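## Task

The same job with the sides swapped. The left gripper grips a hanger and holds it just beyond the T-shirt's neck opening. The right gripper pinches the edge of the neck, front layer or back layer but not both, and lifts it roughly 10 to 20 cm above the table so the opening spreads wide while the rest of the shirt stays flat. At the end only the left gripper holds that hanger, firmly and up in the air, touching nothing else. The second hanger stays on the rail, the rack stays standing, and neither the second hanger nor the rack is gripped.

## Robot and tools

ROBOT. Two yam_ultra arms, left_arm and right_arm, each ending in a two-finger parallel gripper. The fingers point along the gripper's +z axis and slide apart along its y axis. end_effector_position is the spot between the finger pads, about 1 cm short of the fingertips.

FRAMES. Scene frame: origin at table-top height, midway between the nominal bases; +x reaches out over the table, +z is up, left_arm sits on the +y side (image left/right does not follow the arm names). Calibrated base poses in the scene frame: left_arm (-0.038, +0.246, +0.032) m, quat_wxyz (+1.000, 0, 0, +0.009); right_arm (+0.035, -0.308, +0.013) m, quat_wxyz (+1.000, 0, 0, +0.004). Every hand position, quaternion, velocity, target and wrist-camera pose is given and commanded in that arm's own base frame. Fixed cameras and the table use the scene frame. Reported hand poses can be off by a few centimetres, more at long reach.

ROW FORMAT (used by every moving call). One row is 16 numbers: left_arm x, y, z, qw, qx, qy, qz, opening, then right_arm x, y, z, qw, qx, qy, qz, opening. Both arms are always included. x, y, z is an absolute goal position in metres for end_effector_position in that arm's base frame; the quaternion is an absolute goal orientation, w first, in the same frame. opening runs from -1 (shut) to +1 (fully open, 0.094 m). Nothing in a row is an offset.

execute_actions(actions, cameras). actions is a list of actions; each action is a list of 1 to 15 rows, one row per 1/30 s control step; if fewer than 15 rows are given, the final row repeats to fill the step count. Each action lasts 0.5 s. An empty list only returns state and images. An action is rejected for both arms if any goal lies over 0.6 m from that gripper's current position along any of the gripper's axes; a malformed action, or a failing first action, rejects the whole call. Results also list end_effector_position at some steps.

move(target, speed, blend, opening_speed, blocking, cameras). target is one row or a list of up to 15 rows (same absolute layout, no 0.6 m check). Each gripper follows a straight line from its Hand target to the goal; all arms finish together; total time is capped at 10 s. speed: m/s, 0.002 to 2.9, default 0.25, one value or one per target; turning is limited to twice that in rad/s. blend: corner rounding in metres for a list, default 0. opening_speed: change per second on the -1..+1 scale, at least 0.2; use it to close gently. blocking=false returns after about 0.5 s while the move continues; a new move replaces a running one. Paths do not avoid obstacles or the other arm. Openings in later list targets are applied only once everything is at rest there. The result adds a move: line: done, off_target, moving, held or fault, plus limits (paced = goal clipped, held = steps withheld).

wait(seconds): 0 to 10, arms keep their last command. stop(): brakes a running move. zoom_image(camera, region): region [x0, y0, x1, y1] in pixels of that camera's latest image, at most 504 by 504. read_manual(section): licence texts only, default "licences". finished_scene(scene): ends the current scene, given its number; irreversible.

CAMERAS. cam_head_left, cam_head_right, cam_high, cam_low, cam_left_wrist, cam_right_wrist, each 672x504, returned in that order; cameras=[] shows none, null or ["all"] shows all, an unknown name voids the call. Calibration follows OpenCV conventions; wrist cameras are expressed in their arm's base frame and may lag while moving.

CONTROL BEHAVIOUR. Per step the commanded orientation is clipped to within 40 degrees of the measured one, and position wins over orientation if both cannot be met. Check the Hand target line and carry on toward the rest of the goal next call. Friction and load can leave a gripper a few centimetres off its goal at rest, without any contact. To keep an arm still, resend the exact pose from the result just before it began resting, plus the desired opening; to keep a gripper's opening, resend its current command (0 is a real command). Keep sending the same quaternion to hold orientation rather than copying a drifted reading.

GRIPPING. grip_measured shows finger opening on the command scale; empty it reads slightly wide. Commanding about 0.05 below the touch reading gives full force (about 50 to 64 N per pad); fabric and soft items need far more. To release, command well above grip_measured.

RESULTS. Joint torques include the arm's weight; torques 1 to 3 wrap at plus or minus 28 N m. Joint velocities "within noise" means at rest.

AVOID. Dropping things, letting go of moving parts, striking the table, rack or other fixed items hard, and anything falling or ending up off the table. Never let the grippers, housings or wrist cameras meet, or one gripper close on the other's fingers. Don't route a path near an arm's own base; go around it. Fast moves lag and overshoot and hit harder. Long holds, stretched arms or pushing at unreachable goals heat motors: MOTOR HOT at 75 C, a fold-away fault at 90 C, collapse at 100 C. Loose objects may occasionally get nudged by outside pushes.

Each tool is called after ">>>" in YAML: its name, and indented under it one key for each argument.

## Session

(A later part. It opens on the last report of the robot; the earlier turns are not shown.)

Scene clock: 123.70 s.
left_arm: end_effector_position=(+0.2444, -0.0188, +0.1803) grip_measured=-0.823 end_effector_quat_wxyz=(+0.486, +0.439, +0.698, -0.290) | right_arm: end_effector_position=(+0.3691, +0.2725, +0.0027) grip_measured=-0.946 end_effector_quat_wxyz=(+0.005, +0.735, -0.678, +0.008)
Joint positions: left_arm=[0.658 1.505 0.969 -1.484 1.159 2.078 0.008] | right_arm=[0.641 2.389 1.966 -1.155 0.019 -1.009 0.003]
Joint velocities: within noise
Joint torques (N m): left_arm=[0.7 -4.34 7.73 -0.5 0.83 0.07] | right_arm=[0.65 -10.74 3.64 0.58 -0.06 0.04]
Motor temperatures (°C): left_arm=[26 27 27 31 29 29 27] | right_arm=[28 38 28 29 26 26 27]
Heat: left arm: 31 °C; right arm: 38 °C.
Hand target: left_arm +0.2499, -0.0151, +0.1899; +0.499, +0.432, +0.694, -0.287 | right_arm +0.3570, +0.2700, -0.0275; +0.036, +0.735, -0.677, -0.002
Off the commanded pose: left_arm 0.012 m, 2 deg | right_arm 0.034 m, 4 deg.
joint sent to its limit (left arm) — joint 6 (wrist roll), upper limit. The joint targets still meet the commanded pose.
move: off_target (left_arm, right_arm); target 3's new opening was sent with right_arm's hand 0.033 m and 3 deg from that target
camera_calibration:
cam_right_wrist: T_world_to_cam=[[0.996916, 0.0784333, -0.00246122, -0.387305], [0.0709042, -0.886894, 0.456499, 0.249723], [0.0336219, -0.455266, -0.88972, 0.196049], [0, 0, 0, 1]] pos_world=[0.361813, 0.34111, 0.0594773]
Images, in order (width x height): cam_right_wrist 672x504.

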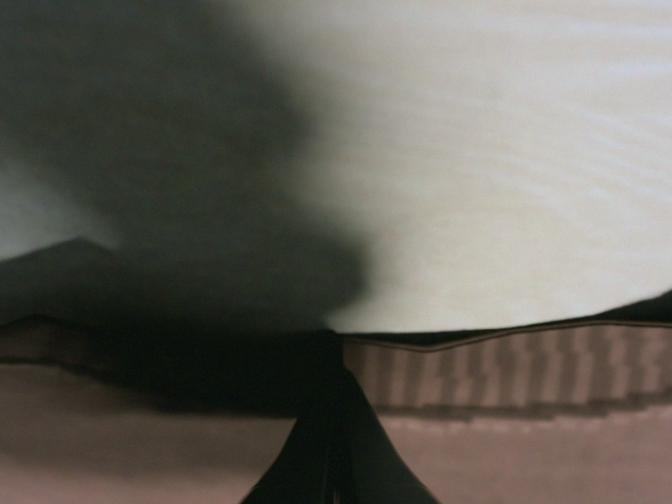

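>>> move:
  target: [0.25,-0.015,0.19,0.5,0.433,0.692,-0.289,-1,0.366,0.262,0.12,0.0,0.737,-0.676,0,-1]
  speed: 0.05
  cameras: ["cam_right_wrist","cam_low"]

>>> zoom_image:
  camera: "cam_low"
  region: [180, 170, 350, 290]

>>> zoom_image:
  camera: "cam_right_wrist"
  region: [180, 120, 520, 400]

Scene clock: 127.43 s.
left_arm: end_effector_position=(+0.2444, -0.0188, +0.1803) grip_measured=-0.823 end_effector_quat_wxyz=(+0.485, +0.439, +0.698, -0.290) | right_arm: end_effector_position=(+0.3649, +0.2611, +0.1002) grip_measured=-0.946 end_effector_quat_wxyz=(+0.021, +0.737, -0.675, +0.005)
Joint positions: left_arm=[0.658 1.505 0.969 -1.484 1.159 2.078 0.008] | right_arm=[0.626 2.381 2.341 -1.569 0.018 -1.033 0.003]
Joint velocities: within noise
Joint torques (N m): left_arm=[0.72 -4.51 7.62 -0.51 0.81 0.1] | right_arm=[-0.47 -18.33 7.12 0.2 -0.14 -0.06]
Motor temperatures (°C): left_arm=[26 27 27 31 29 29 27] | right_arm=[28 39 28 29 26 26 28]
Heat: left arm: 31 °C; right arm: 39 °C.
Hand target: left_arm +0.2499, -0.0150, +0.1898; +0.499, +0.432, +0.694, -0.287 | right_arm +0.3657, +0.2618, +0.1196; -0.001, +0.737, -0.676, +0.001
Off the commanded pose: left_arm 0.012 m, 2 deg | right_arm 0.020 m, 2 deg.
joint sent to its limit (left arm) — joint 6 (wrist roll), upper limit. The joint targets still meet the commanded pose.
joint sent to its limit (right arm) — joint 4 (wrist pitch), lower limit. The joint targets still meet the commanded pose.
move: off_target (left_arm, right_arm)
camera_calibration:
cam_right_wrist: T_world_to_cam=[[0.995764, 0.0868203, -0.0302772, -0.380886], [0.0908345, -0.877746, 0.470438, 0.184365], [0.0142679, -0.471195, -0.881914, 0.288253], [0, 0, 0, 1]] pos_world=[0.358413, 0.330718, 0.155949]
Images, in order (width x height): cam_low 672x504, cam_right_wrist 672x504.

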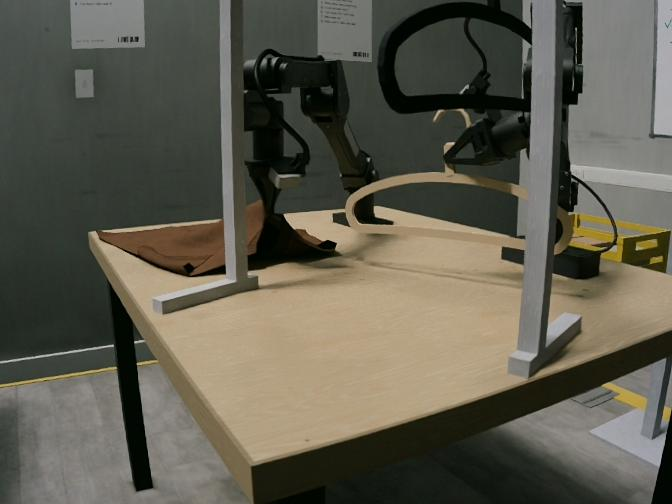

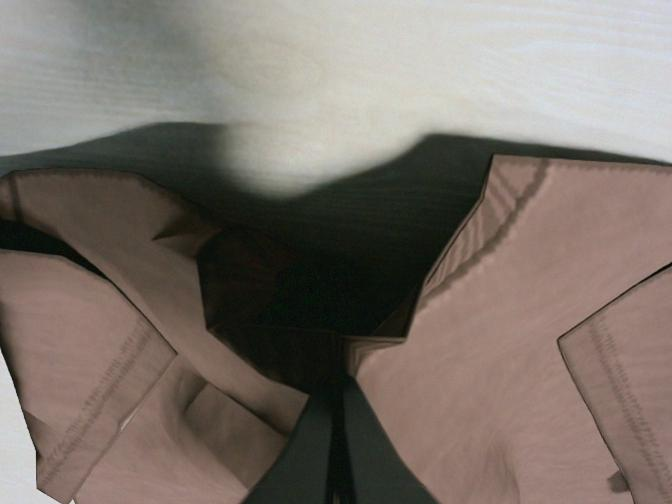

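Scaled by 2.965 from the camera's 672x504 image, which has a finer 960x720 frame.

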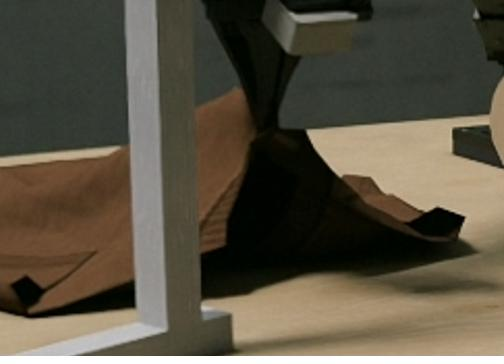

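Scaled by 1.482 from the camera's 672x504 image, which has a finer 960x720 frame.

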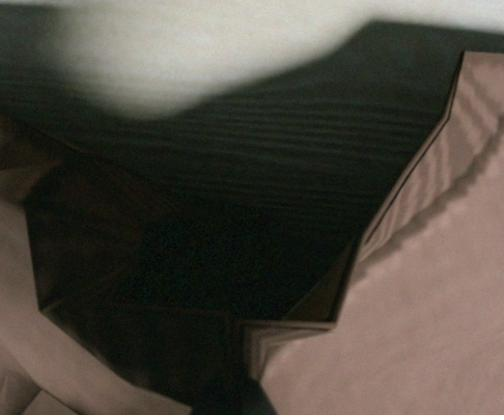

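>>> move:
  target:
    - [0.25,-0.015,0.19,0.5,0.433,0.692,-0.289,-1,0.358,0.27,-0.02,0.036,0.737,-0.676,0,-1]
    - [0.25,-0.015,0.19,0.5,0.433,0.692,-0.289,-1,0.358,0.27,-0.02,0.036,0.737,-0.676,0,0.3]
    - [0.25,-0.015,0.19,0.5,0.433,0.692,-0.289,-1,0.362,0.22,0.15,0.02,0.737,-0.676,0,0.3]
  speed: 0.08
  cameras: ["cam_right_wrist"]

Scene clock: 133.23 s.
left_arm: end_effector_position=(+0.2444, -0.0188, +0.1803) grip_measured=-0.823 end_effector_quat_wxyz=(+0.485, +0.439, +0.698, -0.290) | right_arm: end_effector_position=(+0.3612, +0.2214, +0.1305) grip_measured=+0.298 end_effector_quat_wxyz=(+0.013, +0.737, -0.675, +0.006)
Joint positions: left_arm=[0.658 1.505 0.969 -1.484 1.159 2.078 0.008] | right_arm=[0.555 2.235 2.213 -1.57 0.018 -1.103 0.061]
Joint velocities: within noise
Joint torques (N m): left_arm=[0.68 -4.55 7.69 -0.51 0.82 0.08] | right_arm=[-0.46 -17.55 6.8 0.23 -0.03 -0.08]
Motor temperatures (°C): left_arm=[26 27 27 31 29 29 27] | right_arm=[28 39 28 29 26 26 28]
Heat: left arm: 31 °C; right arm: 39 °C.
Hand target: left_arm +0.2499, -0.0150, +0.1898; +0.499, +0.432, +0.694, -0.287 | right_arm +0.3615, +0.2197, +0.1492; -0.008, +0.737, -0.676, +0.008
Off the commanded pose: left_arm 0.012 m, 2 deg | right_arm 0.020 m, 1 deg.
joint sent to its limit (left arm) — joint 6 (wrist roll), upper limit. The joint targets still meet the commanded pose.
joint sent to its limit (right arm) — joint 4 (wrist pitch), lower limit. The joint targets are off in orientation, not in position.
move: off_target (left_arm, right_arm); target 2's new opening was sent with right_arm's hand 0.026 m and 3 deg from that target
camera_calibration:
cam_right_wrist: T_world_to_cam=[[0.996123, 0.0862969, -0.0170889, -0.37456], [0.0844083, -0.882824, 0.462057, 0.140096], [0.0247875, -0.461708, -0.886686, 0.291018], [0, 0, 0, 1]] pos_world=[0.354069, 0.290369, 0.186908]
Images, in order (width x height): cam_right_wrist 672x504.

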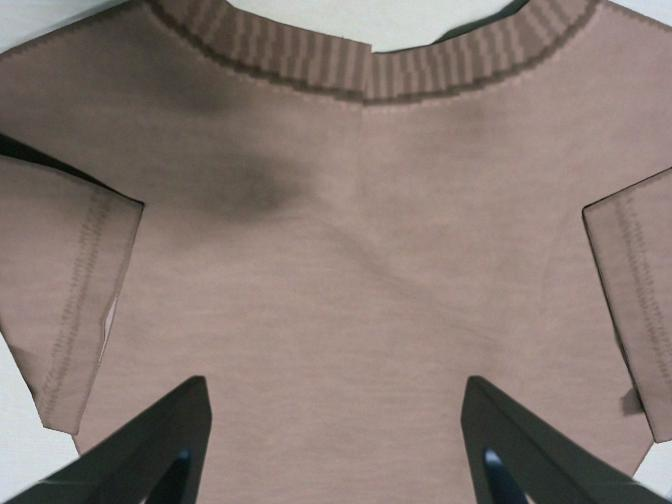

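>>> move:
  target:
    - [0.25,-0.015,0.19,0.5,0.433,0.692,-0.289,-1,0.358,0.27,0.04,0.036,0.736,-0.677,-0.002,0.0]
    - [0.25,-0.015,0.19,0.5,0.433,0.692,-0.289,-1,0.358,0.276,-0.027,0.036,0.736,-0.677,-0.002,0.0]
    - [0.25,-0.015,0.19,0.5,0.433,0.692,-0.289,-1,0.358,0.245,-0.03,0.036,0.736,-0.677,-0.002,0.0]
  speed: [0.1,0.03,0.03]
  cameras: ["cam_right_wrist"]

>>> zoom_image:
  camera: "cam_right_wrist"
  region: [120, 200, 620, 500]

Scene clock: 138.37 s.
left_arm: end_effector_position=(+0.2444, -0.0188, +0.1803) grip_measured=-0.823 end_effector_quat_wxyz=(+0.485, +0.439, +0.698, -0.290) | right_arm: end_effector_position=(+0.3675, +0.2712, +0.0013) grip_measured=+0.002 end_effector_quat_wxyz=(-0.016, +0.738, -0.674, -0.010)
Joint positions: left_arm=[0.658 1.505 0.969 -1.484 1.159 2.078 0.008] | right_arm=[0.624 2.343 1.879 -1.079 -0.026 -1.037 0.047]
Joint velocities: within noise
Joint torques (N m): left_arm=[0.68 -4.46 7.72 -0.49 0.85 0.09] | right_arm=[-1.42 -11.66 1.92 0.39 0.37 -0.17]
Motor temperatures (°C): left_arm=[26 27 27 31 29 29 27] | right_arm=[28 39 28 29 26 26 27]
Heat: left arm: 31 °C; right arm: 39 °C.
Hand target: left_arm +0.2499, -0.0150, +0.1898; +0.499, +0.432, +0.694, -0.287 | right_arm +0.3567, +0.2454, -0.0279; +0.037, +0.736, -0.676, -0.003
Off the commanded pose: left_arm 0.012 m, 2 deg | right_arm 0.042 m, 6 deg.
joint sent to its limit (left arm) — joint 6 (wrist roll), upper limit. The joint targets still meet the commanded pose.
move: off_target (left_arm, right_arm)
camera_calibration:
cam_right_wrist: T_world_to_cam=[[0.996015, 0.0891091, 0.00363667, -0.388126], [0.0799391, -0.910111, 0.40658, 0.252372], [0.0395398, -0.404669, -0.913608, 0.17843], [0, 0, 0, 1]] pos_world=[0.35935, 0.336477, 0.0618174]
Images, in order (width x height): cam_right_wrist 672x504.

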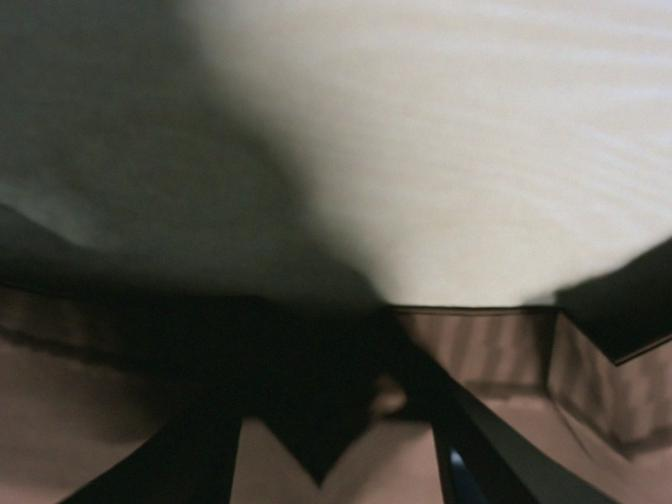

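Scaled by 1.008 from the camera's 672x504 image, which has a finer 960x720 frame.

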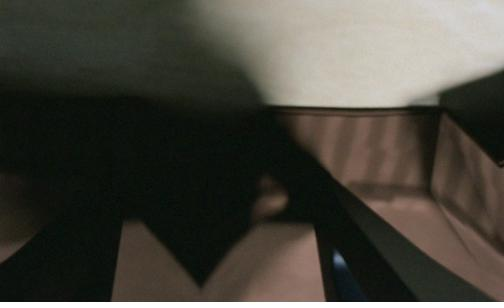

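>>> move:
  target: [0.25,-0.015,0.19,0.5,0.433,0.692,-0.289,-1,0.358,0.215,-0.024,0.036,0.736,-0.677,-0.002,0.0]
  speed: 0.04
  cameras: ["cam_right_wrist"]

>>> move:
  target: [0.25,-0.015,0.19,0.5,0.433,0.692,-0.289,-1,0.358,0.215,0.12,0.02,0.737,-0.676,-0.002,0.3]
  speed: 0.08
  cameras: ["cam_right_wrist"]

Scene clock: 139.73 s.
left_arm: end_effector_position=(+0.2444, -0.0188, +0.1803) grip_measured=-0.823 end_effector_quat_wxyz=(+0.485, +0.439, +0.698, -0.290) | right_arm: end_effector_position=(+0.3677, +0.2415, +0.0012) grip_measured=+0.002 end_effector_quat_wxyz=(-0.013, +0.739, -0.674, -0.013)
Joint positions: left_arm=[0.658 1.505 0.969 -1.484 1.159 2.078 0.008] | right_arm=[0.566 2.281 1.772 -1.043 -0.032 -1.097 0.047]
Joint velocities: within noise
Joint torques (N m): left_arm=[0.65 -4.37 7.64 -0.53 0.83 0.09] | right_arm=[-1.4 -11.95 2.06 0.33 0.47 -0.1]
Motor temperatures (°C): left_arm=[26 27 27 31 29 29 27] | right_arm=[28 38 28 29 26 26 27]
Heat: left arm: 31 °C; right arm: 38 °C.
Hand target: left_arm +0.2499, -0.0150, +0.1898; +0.499, +0.432, +0.694, -0.287 | right_arm +0.3571, +0.2156, -0.0222; +0.036, +0.736, -0.676, -0.003
Off the commanded pose: left_arm 0.012 m, 2 deg | right_arm 0.038 m, 6 deg.
joint sent to its limit (left arm) — joint 6 (wrist roll), upper limit. The joint targets still meet the commanded pose.
move: off_target (left_arm, right_arm)
camera_calibration:
cam_right_wrist: T_world_to_cam=[[0.995825, 0.0911576, -0.00468085, -0.386078], [0.0852173, -0.91011, 0.40551, 0.223371], [0.0327052, -0.404216, -0.914079, 0.168702], [0, 0, 0, 1]] pos_world=[0.359914, 0.306678, 0.0618211]
Images, in order (width x height): cam_right_wrist 672x504.

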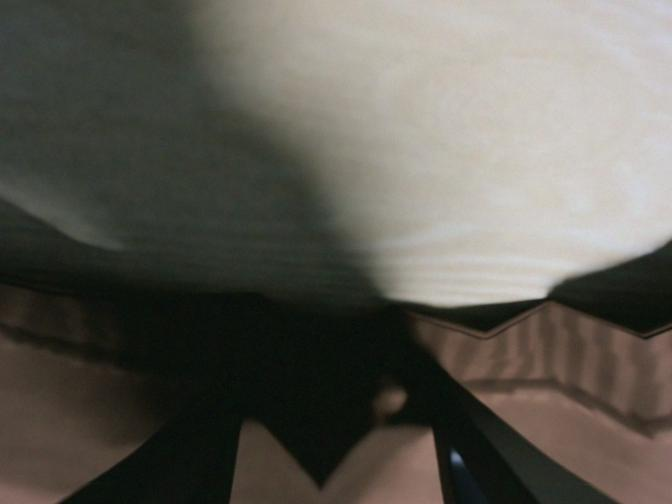

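Scene clock: 142.27 s.
left_arm: end_effector_position=(+0.2444, -0.0188, +0.1803) grip_measured=-0.823 end_effector_quat_wxyz=(+0.485, +0.439, +0.698, -0.290) | right_arm: end_effector_position=(+0.3538, +0.2174, +0.0988) grip_measured=+0.298 end_effector_quat_wxyz=(+0.043, +0.737, -0.674, -0.009)
Joint positions: left_arm=[0.658 1.505 0.969 -1.484 1.159 2.078 0.008] | right_arm=[0.551 2.252 2.109 -1.515 0.006 -1.109 0.061]
Joint velocities: within noise
Joint torques (N m): left_arm=[0.59 -4.49 7.56 -0.5 0.83 0.06] | right_arm=[-0.69 -17.83 7.16 0.1 0.04 -0.07]
Motor temperatures (°C): left_arm=[26 27 27 31 29 29 27] | right_arm=[28 39 28 29 26 26 27]
Heat: left arm: 31 °C; right arm: 39 °C.
Hand target: left_arm +0.2499, -0.0150, +0.1898; +0.499, +0.432, +0.694, -0.287 | right_arm +0.3576, +0.2148, +0.1195; +0.020, +0.737, -0.676, -0.002
Off the commanded pose: left_arm 0.012 m, 2 deg | right_arm 0.022 m, 3 deg.
joint sent to its limit (left arm) — joint 6 (wrist roll), upper limit. The joint targets still meet the commanded pose.
move: off_target (left_arm, right_arm)
camera_calibration:
cam_right_wrist: T_world_to_cam=[[0.992898, 0.0867586, -0.0814082, -0.360034], [0.115251, -0.871201, 0.477207, 0.136933], [-0.0295211, -0.4832, -0.875012, 0.283982], [0, 0, 0, 1]] pos_world=[0.350078, 0.287753, 0.153832]
Images, in order (width x height): cam_right_wrist 672x504.

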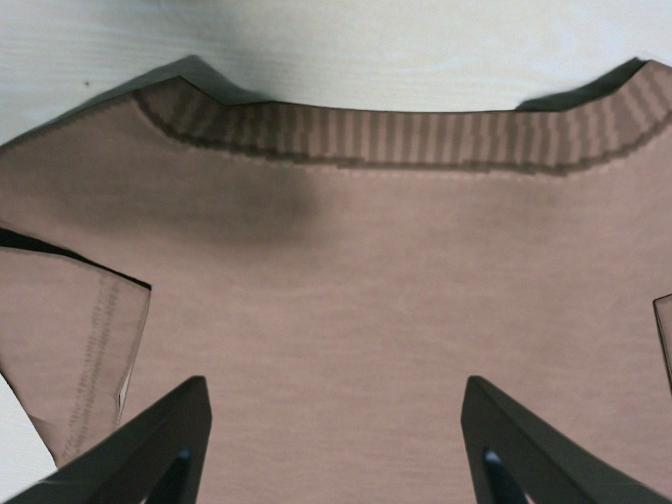

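>>> zoom_image:
  camera: "cam_right_wrist"
  region: [480, 40, 672, 184]

Scaled by 2.625 from the camera's 672x504 image, which has a finer 960x720 frame.

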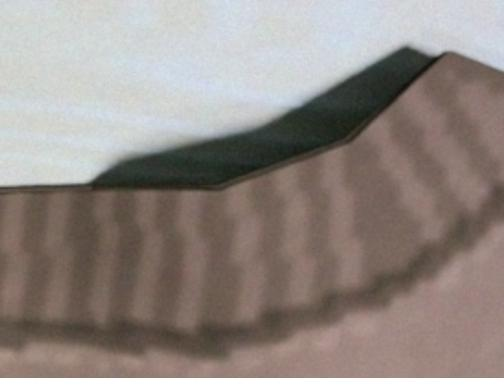

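>>> move:
  target:
    - [0.25,-0.015,0.19,0.5,0.433,0.692,-0.289,-1,0.355,0.245,0.04,0.036,0.736,-0.677,-0.002,0.0]
    - [0.25,-0.015,0.19,0.5,0.433,0.692,-0.289,-1,0.355,0.25,-0.028,0.036,0.736,-0.677,-0.002,0.0]
    - [0.25,-0.015,0.19,0.5,0.433,0.692,-0.289,-1,0.355,0.25,-0.028,0.036,0.736,-0.677,-0.002,-1]
  speed: [0.1,0.03,0.03]
  opening_speed: 0.8
  cameras: ["cam_right_wrist"]

>>> zoom_image:
  camera: "cam_right_wrist"
  region: [180, 260, 500, 500]

Scene clock: 147.90 s.
left_arm: end_effector_position=(+0.2444, -0.0188, +0.1803) grip_measured=-0.823 end_effector_quat_wxyz=(+0.485, +0.439, +0.698, -0.290) | right_arm: end_effector_position=(+0.3660, +0.2530, +0.0023) grip_measured=-0.972 end_effector_quat_wxyz=(+0.003, +0.735, -0.678, +0.006)
Joint positions: left_arm=[0.658 1.505 0.969 -1.484 1.159 2.078 0.008] | right_arm=[0.608 2.325 1.852 -1.102 0.013 -1.043 0.001]
Joint velocities: within noise
Joint torques (N m): left_arm=[0.65 -4.38 7.62 -0.52 0.82 0.05] | right_arm=[0.65 -10.18 3.69 0.55 0.02 0.05]
Motor temperatures (°C): left_arm=[26 27 27 31 29 29 27] | right_arm=[28 38 28 29 26 26 27]
Heat: left arm: 31 °C; right arm: 38 °C.
Hand target: left_arm +0.2499, -0.0150, +0.1898; +0.499, +0.432, +0.694, -0.287 | right_arm +0.3540, +0.2491, -0.0266; +0.036, +0.735, -0.677, -0.002
Off the commanded pose: left_arm 0.012 m, 2 deg | right_arm 0.032 m, 4 deg.
joint sent to its limit (left arm) — joint 6 (wrist roll), upper limit. The joint targets still meet the commanded pose.
move: off_target (left_arm, right_arm); target 3's new opening was sent with right_arm's hand 0.031 m and 3 deg from that target
camera_calibration:
cam_right_wrist: T_world_to_cam=[[0.996882, 0.0788169, -0.00371618, -0.382693], [0.0720182, -0.889629, 0.45097, 0.233225], [0.032238, -0.449831, -0.892531, 0.186055], [0, 0, 0, 1]] pos_world=[0.358705, 0.321339, 0.0594602]
Images, in order (width x height): cam_right_wrist 672x504.

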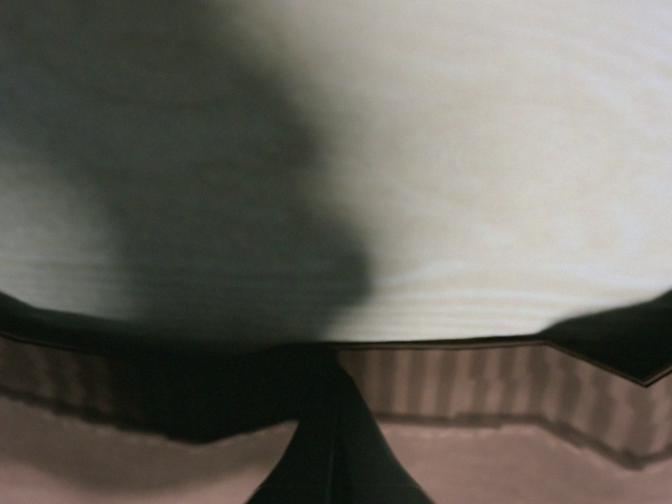

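Scaled by 1.575 from the camera's 672x504 image, which has a finer 960x720 frame.

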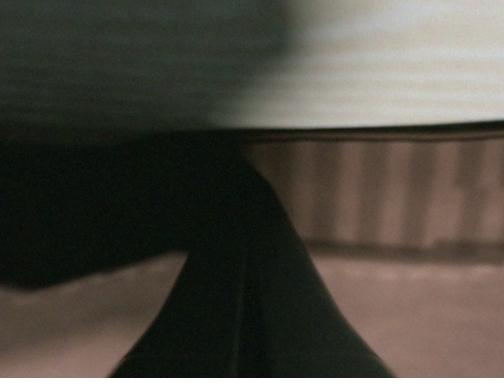

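Not caught; slightly lower.

>>> move:
  target:
    - [0.25,-0.015,0.19,0.5,0.433,0.692,-0.289,-1,0.355,0.249,0.01,0.036,0.736,-0.677,-0.002,0.0]
    - [0.25,-0.015,0.19,0.5,0.433,0.692,-0.289,-1,0.355,0.25,-0.033,0.036,0.736,-0.677,-0.002,0.0]
    - [0.25,-0.015,0.19,0.5,0.433,0.692,-0.289,-1,0.355,0.25,-0.033,0.036,0.736,-0.677,-0.002,-1]
  speed: [0.1,0.03,0.03]
  opening_speed: 0.8
  cameras: ["cam_right_wrist"]

Scene clock: 151.57 s.
left_arm: end_effector_position=(+0.2444, -0.0188, +0.1803) grip_measured=-0.823 end_effector_quat_wxyz=(+0.485, +0.439, +0.698, -0.290) | right_arm: end_effector_position=(+0.3669, +0.2529, +0.0016) grip_measured=-0.972 end_effector_quat_wxyz=(+0.002, +0.734, -0.679, +0.008)
Joint positions: left_arm=[0.658 1.505 0.969 -1.484 1.159 2.078 0.008] | right_arm=[0.608 2.325 1.849 -1.096 0.017 -1.042 0.001]
Joint velocities: within noise
Joint torques (N m): left_arm=[0.54 -4.6 7.57 -0.53 0.83 0.07] | right_arm=[0.65 -9.78 3.11 0.66 -0.02 0.04]
Motor temperatures (°C): left_arm=[26 27 27 31 29 29 27] | right_arm=[28 38 28 29 26 26 27]
Heat: left arm: 31 °C; right arm: 38 °C.
Hand target: left_arm +0.2499, -0.0150, +0.1898; +0.499, +0.432, +0.694, -0.287 | right_arm +0.3536, +0.2489, -0.0312; +0.036, +0.735, -0.677, -0.002
Off the commanded pose: left_arm 0.012 m, 2 deg | right_arm 0.037 m, 4 deg.
joint sent to its limit (left arm) — joint 6 (wrist roll), upper limit. The joint targets still meet the commanded pose.
move: off_target (left_arm, right_arm); target 3's new opening was sent with right_arm's hand 0.035 m and 3 deg from that target
camera_calibration:
cam_right_wrist: T_world_to_cam=[[0.996947, 0.0780683, 0.00122168, -0.38348], [0.069073, -0.889155, 0.452364, 0.234264], [0.0364015, -0.450898, -0.891833, 0.184076], [0, 0, 0, 1]] pos_world=[0.359428, 0.321234, 0.0586607]
Images, in order (width x height): cam_right_wrist 672x504.

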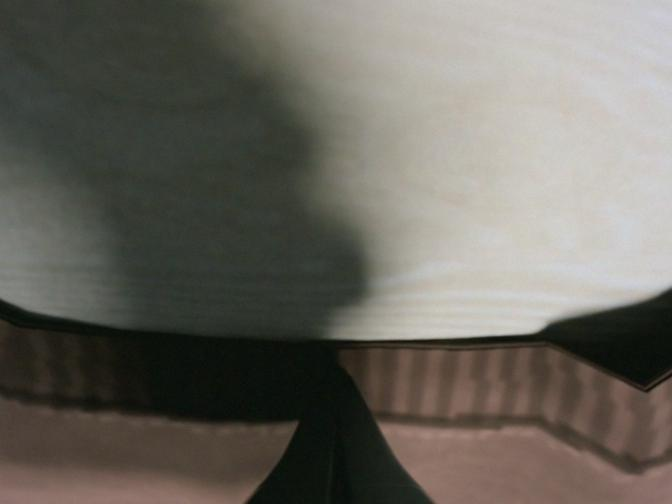

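>>> move:
  target:
    - [0.25,-0.015,0.19,0.5,0.433,0.692,-0.289,-1,0.355,0.249,0.01,0.036,0.736,-0.677,-0.002,0.1]
    - [0.25,-0.015,0.19,0.5,0.433,0.692,-0.289,-1,0.355,0.25,-0.038,0.038,0.736,-0.677,-0.002,0.1]
    - [0.25,-0.015,0.19,0.5,0.433,0.692,-0.289,-1,0.355,0.25,-0.038,0.038,0.736,-0.677,-0.002,-1]
  speed: [0.1,0.03,0.03]
  opening_speed: 0.8
  cameras: ["cam_right_wrist"]

Scene clock: 155.60 s.
left_arm: end_effector_position=(+0.2444, -0.0188, +0.1803) grip_measured=-0.823 end_effector_quat_wxyz=(+0.485, +0.439, +0.698, -0.290) | right_arm: end_effector_position=(+0.3683, +0.2533, +0.0012) grip_measured=-0.947 end_effector_quat_wxyz=(+0.001, +0.734, -0.679, +0.010)
Joint positions: left_arm=[0.658 1.505 0.969 -1.484 1.159 2.078 0.008] | right_arm=[0.608 2.327 1.851 -1.092 0.019 -1.041 0.002]
Joint velocities: within noise
Joint torques (N m): left_arm=[0.65 -4.42 7.54 -0.51 0.86 0.09] | right_arm=[0.66 -9.25 2.73 0.71 -0.03 0.04]
Motor temperatures (°C): left_arm=[26 27 28 31 29 29 27] | right_arm=[28 38 28 29 26 26 27]
Heat: left arm: 31 °C; right arm: 38 °C.
Hand target: left_arm +0.2499, -0.0150, +0.1898; +0.499, +0.432, +0.694, -0.287 | right_arm +0.3533, +0.2485, -0.0357; +0.038, +0.735, -0.677, -0.002
Off the commanded pose: left_arm 0.012 m, 2 deg | right_arm 0.042 m, 4 deg.
joint sent to its limit (left arm) — joint 6 (wrist roll), upper limit. The joint targets still meet the commanded pose.
move: off_target (left_arm, right_arm); target 3's new opening was sent with right_arm's hand 0.040 m and 3 deg from that target
camera_calibration:
cam_right_wrist: T_world_to_cam=[[0.996962, 0.0776778, 0.00565518, -0.384766], [0.0667224, -0.889294, 0.452444, 0.235614], [0.0401739, -0.450692, -0.891775, 0.182427], [0, 0, 0, 1]] pos_world=[0.360548, 0.321636, 0.0582575]
Images, in order (width x height): cam_right_wrist 672x504.

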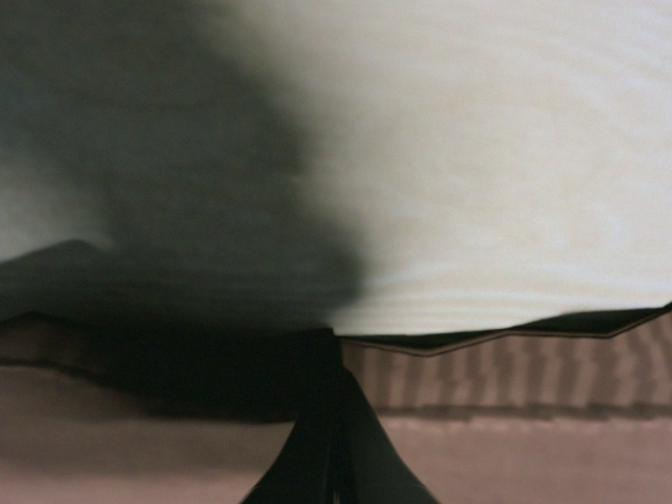

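>>> move:
  target: [0.25,-0.015,0.19,0.5,0.433,0.692,-0.289,-1,0.36,0.235,0.06,0.036,0.737,-0.676,0,-1]
  speed: 0.05
  cameras: ["cam_right_wrist"]

>>> zoom_image:
  camera: "cam_right_wrist"
  region: [160, 200, 500, 440]

>>> move:
  target: [0.25,-0.015,0.19,0.5,0.433,0.692,-0.289,-1,0.366,0.215,0.155,0.0,0.737,-0.676,0,-1]
  speed: 0.06
  cameras: ["cam_right_wrist","cam_low"]

>>> zoom_image:
  camera: "cam_low"
  region: [210, 180, 330, 280]

>>> zoom_image:
  camera: "cam_right_wrist"
  region: [200, 160, 460, 370]

Scene clock: 158.50 s.
left_arm: end_effector_position=(+0.2444, -0.0188, +0.1803) grip_measured=-0.823 end_effector_quat_wxyz=(+0.485, +0.439, +0.698, -0.290) | right_arm: end_effector_position=(+0.3544, +0.2347, +0.0412) grip_measured=-0.947 end_effector_quat_wxyz=(+0.055, +0.736, -0.674, -0.004)
Joint positions: left_arm=[0.658 1.505 0.969 -1.484 1.159 2.078 0.008] | right_arm=[0.591 2.327 2.006 -1.359 0.019 -1.067 0.002]
Joint velocities: within noise
Joint torques (N m): left_arm=[0.62 -4.46 7.57 -0.48 0.84 0.07] | right_arm=[-0.51 -17.78 7.24 0.02 0.02 -0.06]
Motor temperatures (°C): left_arm=[26 27 28 31 30 29 27] | right_arm=[28 38 28 29 26 26 27]
Heat: left arm: 31 °C; right arm: 38 °C.
Hand target: left_arm +0.2499, -0.0150, +0.1898; +0.499, +0.432, +0.694, -0.287 | right_arm +0.3597, +0.2349, +0.0597; +0.036, +0.736, -0.675, +0.000
Off the commanded pose: left_arm 0.012 m, 2 deg | right_arm 0.020 m, 2 deg.
joint sent to its limit (left arm) — joint 6 (wrist roll), upper limit. The joint targets still meet the commanded pose.
move: off_target (left_arm, right_arm)
camera_calibration:
cam_right_wrist: T_world_to_cam=[[0.992201, 0.0832628, -0.0927566, -0.365249], [0.118656, -0.858849, 0.498297, 0.174455], [-0.0381743, -0.505417, -0.862031, 0.249681], [0, 0, 0, 1]] pos_world=[0.351232, 0.306435, 0.0944233]
Images, in order (width x height): cam_right_wrist 672x504.

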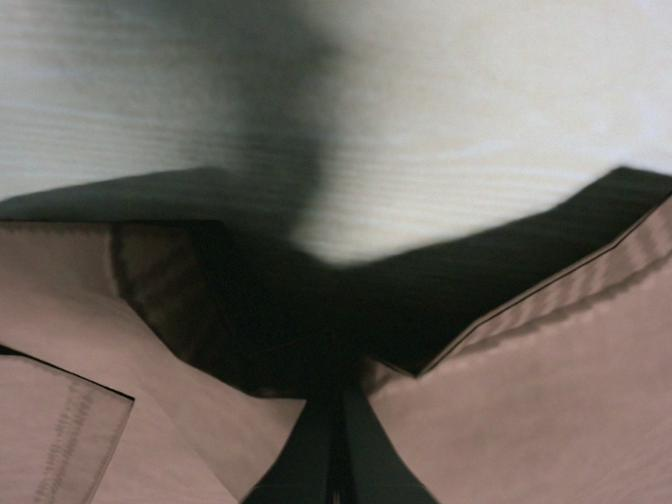

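Scaled by 1.482 from the camera's 672x504 image, which has a finer 960x720 frame.

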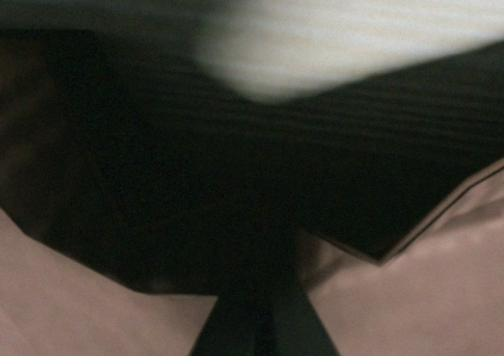

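Scene clock: 160.53 s.
left_arm: end_effector_position=(+0.2444, -0.0188, +0.1803) grip_measured=-0.823 end_effector_quat_wxyz=(+0.485, +0.439, +0.698, -0.290) | right_arm: end_effector_position=(+0.3657, +0.2143, +0.1316) grip_measured=-0.947 end_effector_quat_wxyz=(+0.011, +0.737, -0.675, +0.006)
Joint positions: left_arm=[0.658 1.505 0.969 -1.484 1.159 2.078 0.008] | right_arm=[0.535 2.233 2.214 -1.57 0.018 -1.123 0.002]
Joint velocities: within noise
Joint torques (N m): left_arm=[0.64 -4.34 7.61 -0.51 0.82 0.09] | right_arm=[-0.46 -18 7.17 0.24 -0.13 -0.07]
Motor temperatures (°C): left_arm=[26 27 28 31 30 29 27] | right_arm=[28 39 28 29 26 26 27]
Heat: left arm: 31 °C; right arm: 39 °C.
Hand target: left_arm +0.2499, -0.0150, +0.1898; +0.499, +0.432, +0.694, -0.287 | right_arm +0.3654, +0.2145, +0.1542; -0.016, +0.737, -0.676, +0.005
Off the commanded pose: left_arm 0.012 m, 2 deg | right_arm 0.023 m, 1 deg.
joint sent to its limit (left arm) — joint 6 (wrist roll), upper limit. The joint targets still meet the commanded pose.
joint sent to its limit (right arm) — joint 4 (wrist pitch), lower limit. The joint targets still meet the commanded pose.
move: off_target (left_arm, right_arm)
camera_calibration:
cam_right_wrist: T_world_to_cam=[[0.996121, 0.0867423, -0.0148019, -0.378771], [0.0837898, -0.883604, 0.460677, 0.13358], [0.0268812, -0.46013, -0.887445, 0.287506], [0, 0, 0, 1]] pos_world=[0.358381, 0.283177, 0.188002]
Images, in order (width x height): cam_low 672x504, cam_right_wrist 672x504.

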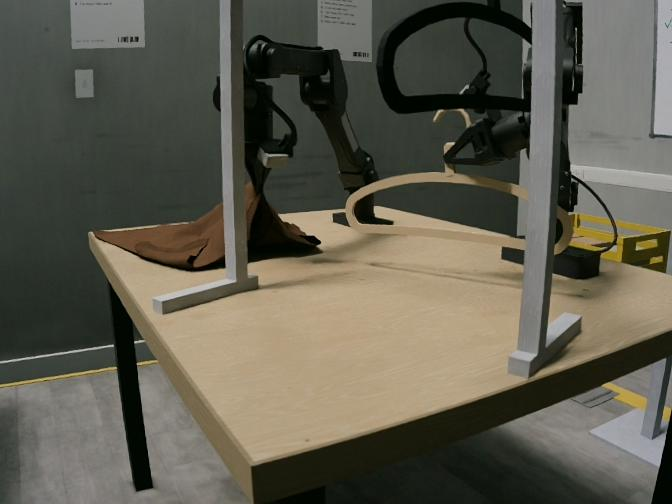

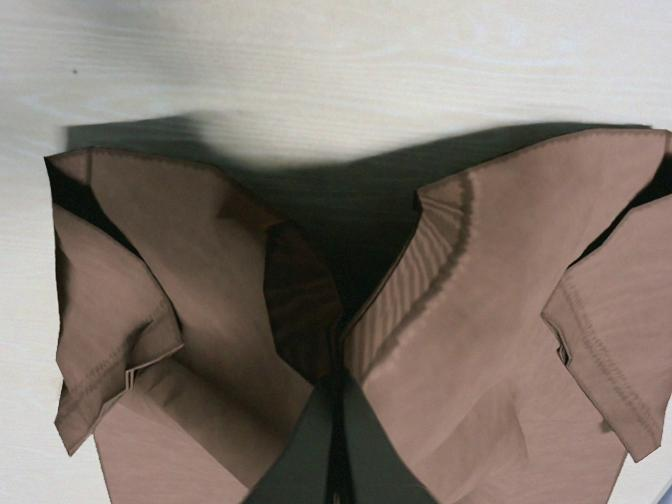

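Scaled by 4.200 from the camera's 672x504 image, which has a finer 960x720 frame.

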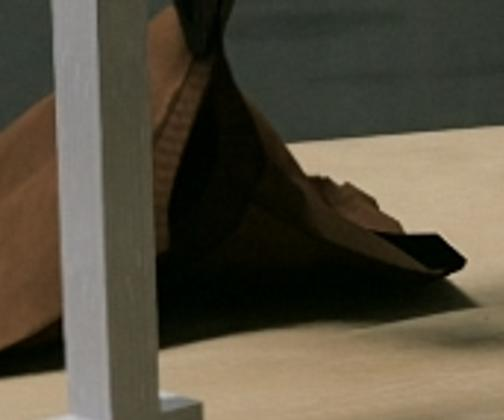

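Scaled by 1.938 from the camera's 672x504 image, which has a finer 960x720 frame.

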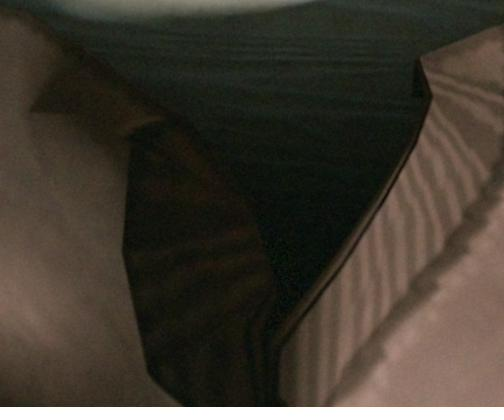

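>>> move:
  target:
    - [0.25,-0.015,0.19,0.5,0.433,0.692,-0.289,-1,0.358,0.25,-0.02,0.036,0.737,-0.676,0,-1]
    - [0.25,-0.015,0.19,0.5,0.433,0.692,-0.289,-1,0.358,0.25,-0.02,0.036,0.737,-0.676,0,0.3]
    - [0.25,-0.015,0.19,0.5,0.433,0.692,-0.289,-1,0.362,0.22,0.15,0.02,0.737,-0.676,0,0.0]
  speed: 0.08
  cameras: ["cam_right_wrist"]

Scene clock: 166.93 s.
left_arm: end_effector_position=(+0.2444, -0.0188, +0.1803) grip_measured=-0.823 end_effector_quat_wxyz=(+0.485, +0.439, +0.698, -0.290) | right_arm: end_effector_position=(+0.3603, +0.2207, +0.1285) grip_measured=+0.002 end_effector_quat_wxyz=(+0.016, +0.738, -0.675, +0.005)
Joint positions: left_arm=[0.658 1.505 0.969 -1.484 1.159 2.078 0.008] | right_arm=[0.555 2.237 2.207 -1.57 0.019 -1.104 0.047]
Joint velocities: within noise
Joint torques (N m): left_arm=[0.65 -4.38 7.58 -0.51 0.83 0.09] | right_arm=[-0.46 -17.54 7.19 0.23 -0.04 -0.06]
Motor temperatures (°C): left_arm=[26 27 28 31 30 29 27] | right_arm=[28 39 28 29 26 26 28]
Heat: left arm: 31 °C; right arm: 39 °C.
Hand target: left_arm +0.2499, -0.0150, +0.1898; +0.499, +0.432, +0.694, -0.287 | right_arm +0.3614, +0.2196, +0.1491; -0.007, +0.737, -0.676, +0.008
Off the commanded pose: left_arm 0.012 m, 2 deg | right_arm 0.022 m, 1 deg.
joint sent to its limit (left arm) — joint 6 (wrist roll), upper limit. The joint targets still meet the commanded pose.
joint sent to its limit (right arm) — joint 4 (wrist pitch), lower limit. The joint targets are off in orientation, not in position.
move: off_target (left_arm, right_arm); target 2's new opening was sent with right_arm's hand 0.024 m and 2 deg from that target; target 3's new opening was sent with right_arm's hand 0.022 m and 1 deg from that target
camera_calibration:
cam_right_wrist: T_world_to_cam=[[0.99594, 0.0869752, -0.0232253, -0.37293], [0.0877659, -0.880695, 0.465482, 0.138307], [0.020031, -0.46563, -0.884753, 0.29123], [0, 0, 0, 1]] pos_world=[0.353444, 0.289848, 0.184626]
Images, in order (width x height): cam_right_wrist 672x504.

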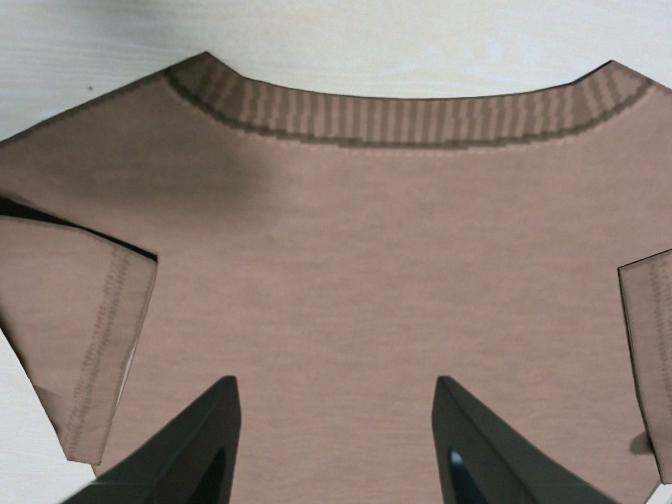

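>>> move:
  target:
    - [0.25,-0.015,0.19,0.5,0.433,0.692,-0.289,-1,0.368,0.254,0.04,0.036,0.736,-0.677,-0.002,0.0]
    - [0.25,-0.015,0.19,0.5,0.433,0.692,-0.289,-1,0.368,0.258,-0.022,0.036,0.736,-0.677,-0.002,0.0]
  speed: [0.1,0.03]
  cameras: ["cam_right_wrist"]

>>> move:
  target: [0.25,-0.015,0.19,0.5,0.433,0.692,-0.289,-1,0.366,0.21,-0.018,0.036,0.736,-0.677,-0.002,0.0]
  speed: 0.04
  cameras: ["cam_right_wrist"]

Scene clock: 170.80 s.
left_arm: end_effector_position=(+0.2444, -0.0188, +0.1803) grip_measured=-0.823 end_effector_quat_wxyz=(+0.485, +0.439, +0.698, -0.290) | right_arm: end_effector_position=(+0.3761, +0.2577, +0.0033) grip_measured=+0.002 end_effector_quat_wxyz=(+0.012, +0.735, -0.678, +0.007)
Joint positions: left_arm=[0.658 1.505 0.969 -1.484 1.159 2.078 0.008] | right_arm=[0.606 2.392 1.974 -1.174 0.019 -1.045 0.047]
Joint velocities: within noise
Joint torques (N m): left_arm=[0.81 -4.37 7.61 -0.49 0.82 0.09] | right_arm=[0.61 -11.36 4.37 0.52 -0.03 0.04]
Motor temperatures (°C): left_arm=[26 27 28 31 30 29 27] | right_arm=[28 39 28 29 26 26 27]
Heat: left arm: 31 °C; right arm: 39 °C.
Hand target: left_arm +0.2499, -0.0150, +0.1898; +0.499, +0.432, +0.694, -0.287 | right_arm +0.3673, +0.2572, -0.0212; +0.036, +0.735, -0.677, -0.002
Off the commanded pose: left_arm 0.012 m, 2 deg | right_arm 0.027 m, 3 deg.
joint sent to its limit (left arm) — joint 6 (wrist roll), upper limit. The joint targets still meet the commanded pose.
move: off_target (left_arm, right_arm)
camera_calibration:
cam_right_wrist: T_world_to_cam=[[0.996715, 0.0794874, -0.0155423, -0.39329], [0.0776272, -0.882802, 0.463287, 0.232174], [0.0231047, -0.462972, -0.886072, 0.195568], [0, 0, 0, 1]] pos_world=[0.369456, 0.326768, 0.0596112]
Images, in order (width x height): cam_right_wrist 672x504.

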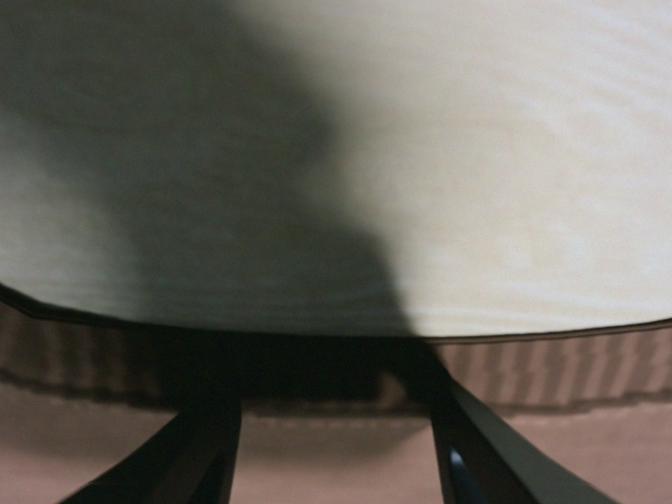

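Scene clock: 172.43 s.
left_arm: end_effector_position=(+0.2444, -0.0188, +0.1803) grip_measured=-0.823 end_effector_quat_wxyz=(+0.485, +0.439, +0.698, -0.290) | right_arm: end_effector_position=(+0.3759, +0.2309, +0.0014) grip_measured=+0.002 end_effector_quat_wxyz=(-0.003, +0.739, -0.674, -0.005)
Joint positions: left_arm=[0.658 1.505 0.969 -1.484 1.159 2.078 0.008] | right_arm=[0.544 2.302 1.808 -1.073 -0.011 -1.118 0.047]
Joint velocities: within noise
Joint torques (N m): left_arm=[0.64 -4.49 7.53 -0.52 0.82 0.07] | right_arm=[-1.26 -12.98 2.32 0.3 0.29 -0.1]
Motor temperatures (°C): left_arm=[26 27 28 31 30 29 27] | right_arm=[28 39 28 29 26 26 27]
Heat: left arm: 31 °C; right arm: 39 °C.
Hand target: left_arm +0.2499, -0.0150, +0.1898; +0.499, +0.432, +0.694, -0.287 | right_arm +0.3655, +0.2105, -0.0169; +0.036, +0.736, -0.676, -0.003
Off the commanded pose: left_arm 0.012 m, 2 deg | right_arm 0.030 m, 5 deg.
joint sent to its limit (left arm) — joint 6 (wrist roll), upper limit. The joint targets still meet the commanded pose.
move: off_target (left_arm, right_arm)
camera_calibration:
cam_right_wrist: T_world_to_cam=[[0.995882, 0.0903168, -0.00782198, -0.393113], [0.0849321, -0.899365, 0.42887, 0.210655], [0.0316993, -0.427768, -0.903332, 0.170161], [0, 0, 0, 1]] pos_world=[0.368208, 0.29775, 0.0602937]
Images, in order (width x height): cam_right_wrist 672x504.

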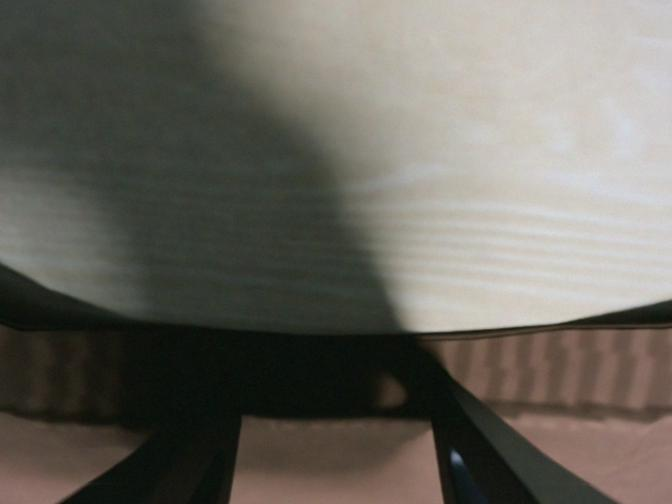

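>>> move:
  target:
    - [0.25,-0.015,0.19,0.5,0.433,0.692,-0.289,-1,0.366,0.225,0.035,0.036,0.736,-0.677,-0.002,0.0]
    - [0.25,-0.015,0.19,0.5,0.433,0.692,-0.289,-1,0.366,0.235,-0.014,0.036,0.736,-0.677,-0.002,0.0]
    - [0.25,-0.015,0.19,0.5,0.433,0.692,-0.289,-1,0.366,0.195,-0.011,0.036,0.736,-0.677,-0.002,0.0]
  speed: [0.1,0.03,0.04]
  cameras: ["cam_right_wrist"]

>>> move:
  target: [0.25,-0.015,0.19,0.5,0.433,0.692,-0.289,-1,0.366,0.195,0.12,0.02,0.737,-0.676,-0.002,0.0]
  speed: 0.1
  cameras: ["cam_right_wrist"]

Scene clock: 176.87 s.
left_arm: end_effector_position=(+0.2444, -0.0188, +0.1803) grip_measured=-0.823 end_effector_quat_wxyz=(+0.485, +0.439, +0.698, -0.290) | right_arm: end_effector_position=(+0.3758, +0.2111, +0.0016) grip_measured=+0.002 end_effector_quat_wxyz=(+0.007, +0.739, -0.673, +0.001)
Joint positions: left_arm=[0.658 1.505 0.969 -1.484 1.159 2.078 0.008] | right_arm=[0.512 2.276 1.766 -1.072 0.006 -1.152 0.047]
Joint velocities: within noise
Joint torques (N m): left_arm=[0.58 -4.46 7.66 -0.52 0.81 0.07] | right_arm=[-1.14 -13.71 2.71 0.29 0.16 -0.06]
Motor temperatures (°C): left_arm=[26 27 28 31 30 29 27] | right_arm=[28 39 28 29 26 26 27]
Heat: left arm: 31 °C; right arm: 39 °C.
Hand target: left_arm +0.2499, -0.0150, +0.1898; +0.499, +0.432, +0.694, -0.287 | right_arm +0.3659, +0.1954, -0.0104; +0.036, +0.736, -0.676, -0.002
Off the commanded pose: left_arm 0.012 m, 2 deg | right_arm 0.023 m, 3 deg.
joint sent to its limit (left arm) — joint 6 (wrist roll), upper limit. The joint targets still meet the commanded pose.
move: off_target (left_arm, right_arm)
camera_calibration:
cam_right_wrist: T_world_to_cam=[[0.995573, 0.0927605, -0.0151542, -0.39156], [0.0896735, -0.889121, 0.448801, 0.188708], [0.0281571, -0.448174, -0.893503, 0.167419], [0, 0, 0, 1]] pos_world=[0.368191, 0.279138, 0.0589631]
Images, in order (width x height): cam_right_wrist 672x504.

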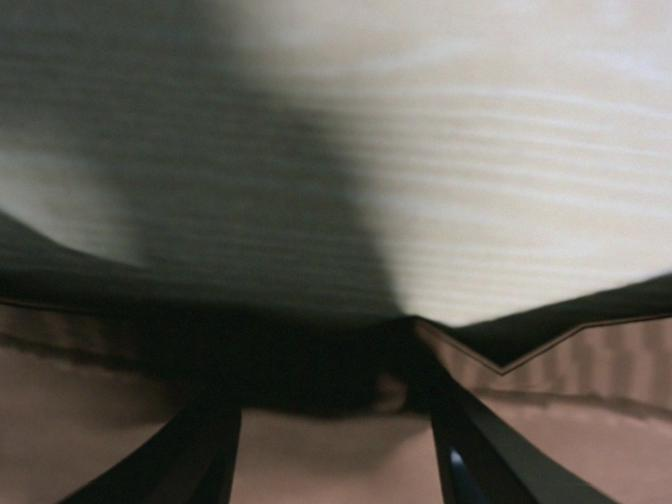

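Scene clock: 178.93 s.
left_arm: end_effector_position=(+0.2444, -0.0188, +0.1803) grip_measured=-0.823 end_effector_quat_wxyz=(+0.485, +0.439, +0.698, -0.290) | right_arm: end_effector_position=(+0.3625, +0.1971, +0.0997) grip_measured=+0.002 end_effector_quat_wxyz=(+0.041, +0.737, -0.674, -0.008)
Joint positions: left_arm=[0.658 1.505 0.969 -1.484 1.159 2.078 0.008] | right_arm=[0.5 2.234 2.084 -1.505 0.011 -1.159 0.047]
Joint velocities: within noise
Joint torques (N m): left_arm=[0.57 -4.48 7.66 -0.5 0.82 0.05] | right_arm=[-0.62 -17.52 7.13 0.11 0.02 -0.07]
Motor temperatures (°C): left_arm=[26 27 28 31 30 29 28] | right_arm=[28 39 28 29 26 26 27]
Heat: left arm: 31 °C; right arm: 39 °C.
Hand target: left_arm +0.2499, -0.0150, +0.1898; +0.499, +0.432, +0.694, -0.287 | right_arm +0.3656, +0.1949, +0.1196; +0.020, +0.737, -0.676, -0.002
Off the commanded pose: left_arm 0.012 m, 2 deg | right_arm 0.021 m, 3 deg.
joint sent to its limit (left arm) — joint 6 (wrist roll), upper limit. The joint targets still meet the commanded pose.
move: off_target (left_arm, right_arm)
camera_calibration:
cam_right_wrist: T_world_to_cam=[[0.993136, 0.0862734, -0.078982, -0.366971], [0.113629, -0.871785, 0.476528, 0.118601], [-0.0277436, -0.482232, -0.875604, 0.274357], [0, 0, 0, 1]] pos_world=[0.358588, 0.267358, 0.154727]
Images, in order (width x height): cam_right_wrist 672x504.

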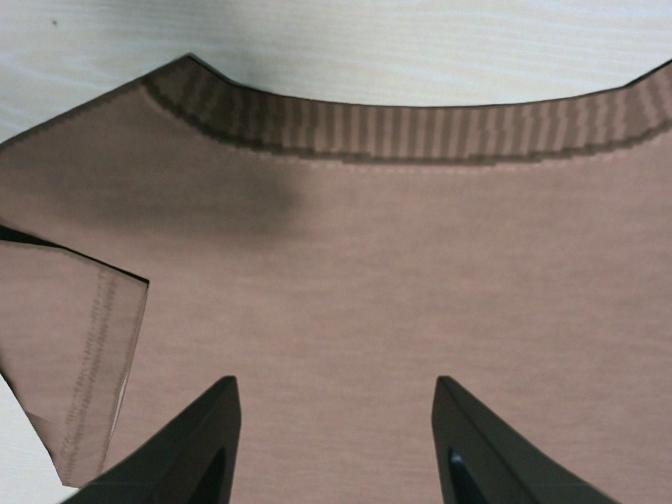

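>>> move:
  target:
    - [0.25,-0.015,0.19,0.5,0.433,0.692,-0.289,-1,0.364,0.226,0.03,0.036,0.736,-0.677,-0.002,0.2]
    - [0.25,-0.015,0.19,0.5,0.433,0.692,-0.289,-1,0.364,0.231,-0.036,0.038,0.736,-0.677,-0.002,0.2]
    - [0.25,-0.015,0.19,0.5,0.433,0.692,-0.289,-1,0.364,0.231,-0.036,0.038,0.736,-0.677,-0.002,-1]
  speed: [0.1,0.03,0.03]
  opening_speed: 0.8
  cameras: ["cam_right_wrist"]

Scene clock: 184.40 s.
left_arm: end_effector_position=(+0.2444, -0.0188, +0.1803) grip_measured=-0.823 end_effector_quat_wxyz=(+0.485, +0.439, +0.698, -0.290) | right_arm: end_effector_position=(+0.3762, +0.2335, +0.0014) grip_measured=-0.945 end_effector_quat_wxyz=(+0.003, +0.734, -0.679, +0.010)
Joint positions: left_arm=[0.658 1.505 0.969 -1.484 1.159 2.078 0.008] | right_arm=[0.562 2.313 1.828 -1.086 0.021 -1.088 0.003]
Joint velocities: within noise
Joint torques (N m): left_arm=[0.7 -4.4 7.68 -0.52 0.82 0.07] | right_arm=[0.62 -9.24 2.95 0.7 -0.01 0.04]
Motor temperatures (°C): left_arm=[26 27 28 31 30 29 28] | right_arm=[28 39 28 29 26 26 27]
Heat: left arm: 31 °C; right arm: 39 °C.
Hand target: left_arm +0.2499, -0.0150, +0.1898; +0.499, +0.432, +0.694, -0.287 | right_arm +0.3623, +0.2296, -0.0338; +0.038, +0.735, -0.677, -0.002
Off the commanded pose: left_arm 0.012 m, 2 deg | right_arm 0.039 m, 4 deg.
joint sent to its limit (left arm) — joint 6 (wrist roll), upper limit. The joint targets still meet the commanded pose.
move: off_target (left_arm, right_arm); target 3's new opening was sent with right_arm's hand 0.038 m and 3 deg from that target
camera_calibration:
cam_right_wrist: T_world_to_cam=[[0.996944, 0.0780748, 0.00247609, -0.391241], [0.0683603, -0.88736, 0.455981, 0.216314], [0.0377978, -0.454418, -0.889986, 0.175214], [0, 0, 0, 1]] pos_world=[0.368635, 0.302115, 0.0582716]
Images, in order (width x height): cam_right_wrist 672x504.

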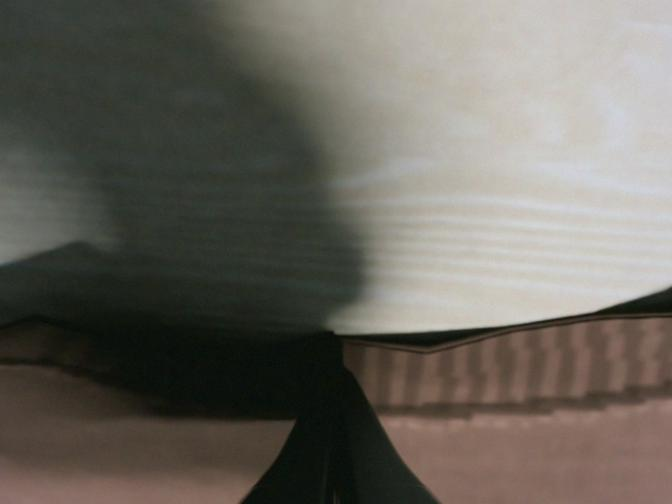

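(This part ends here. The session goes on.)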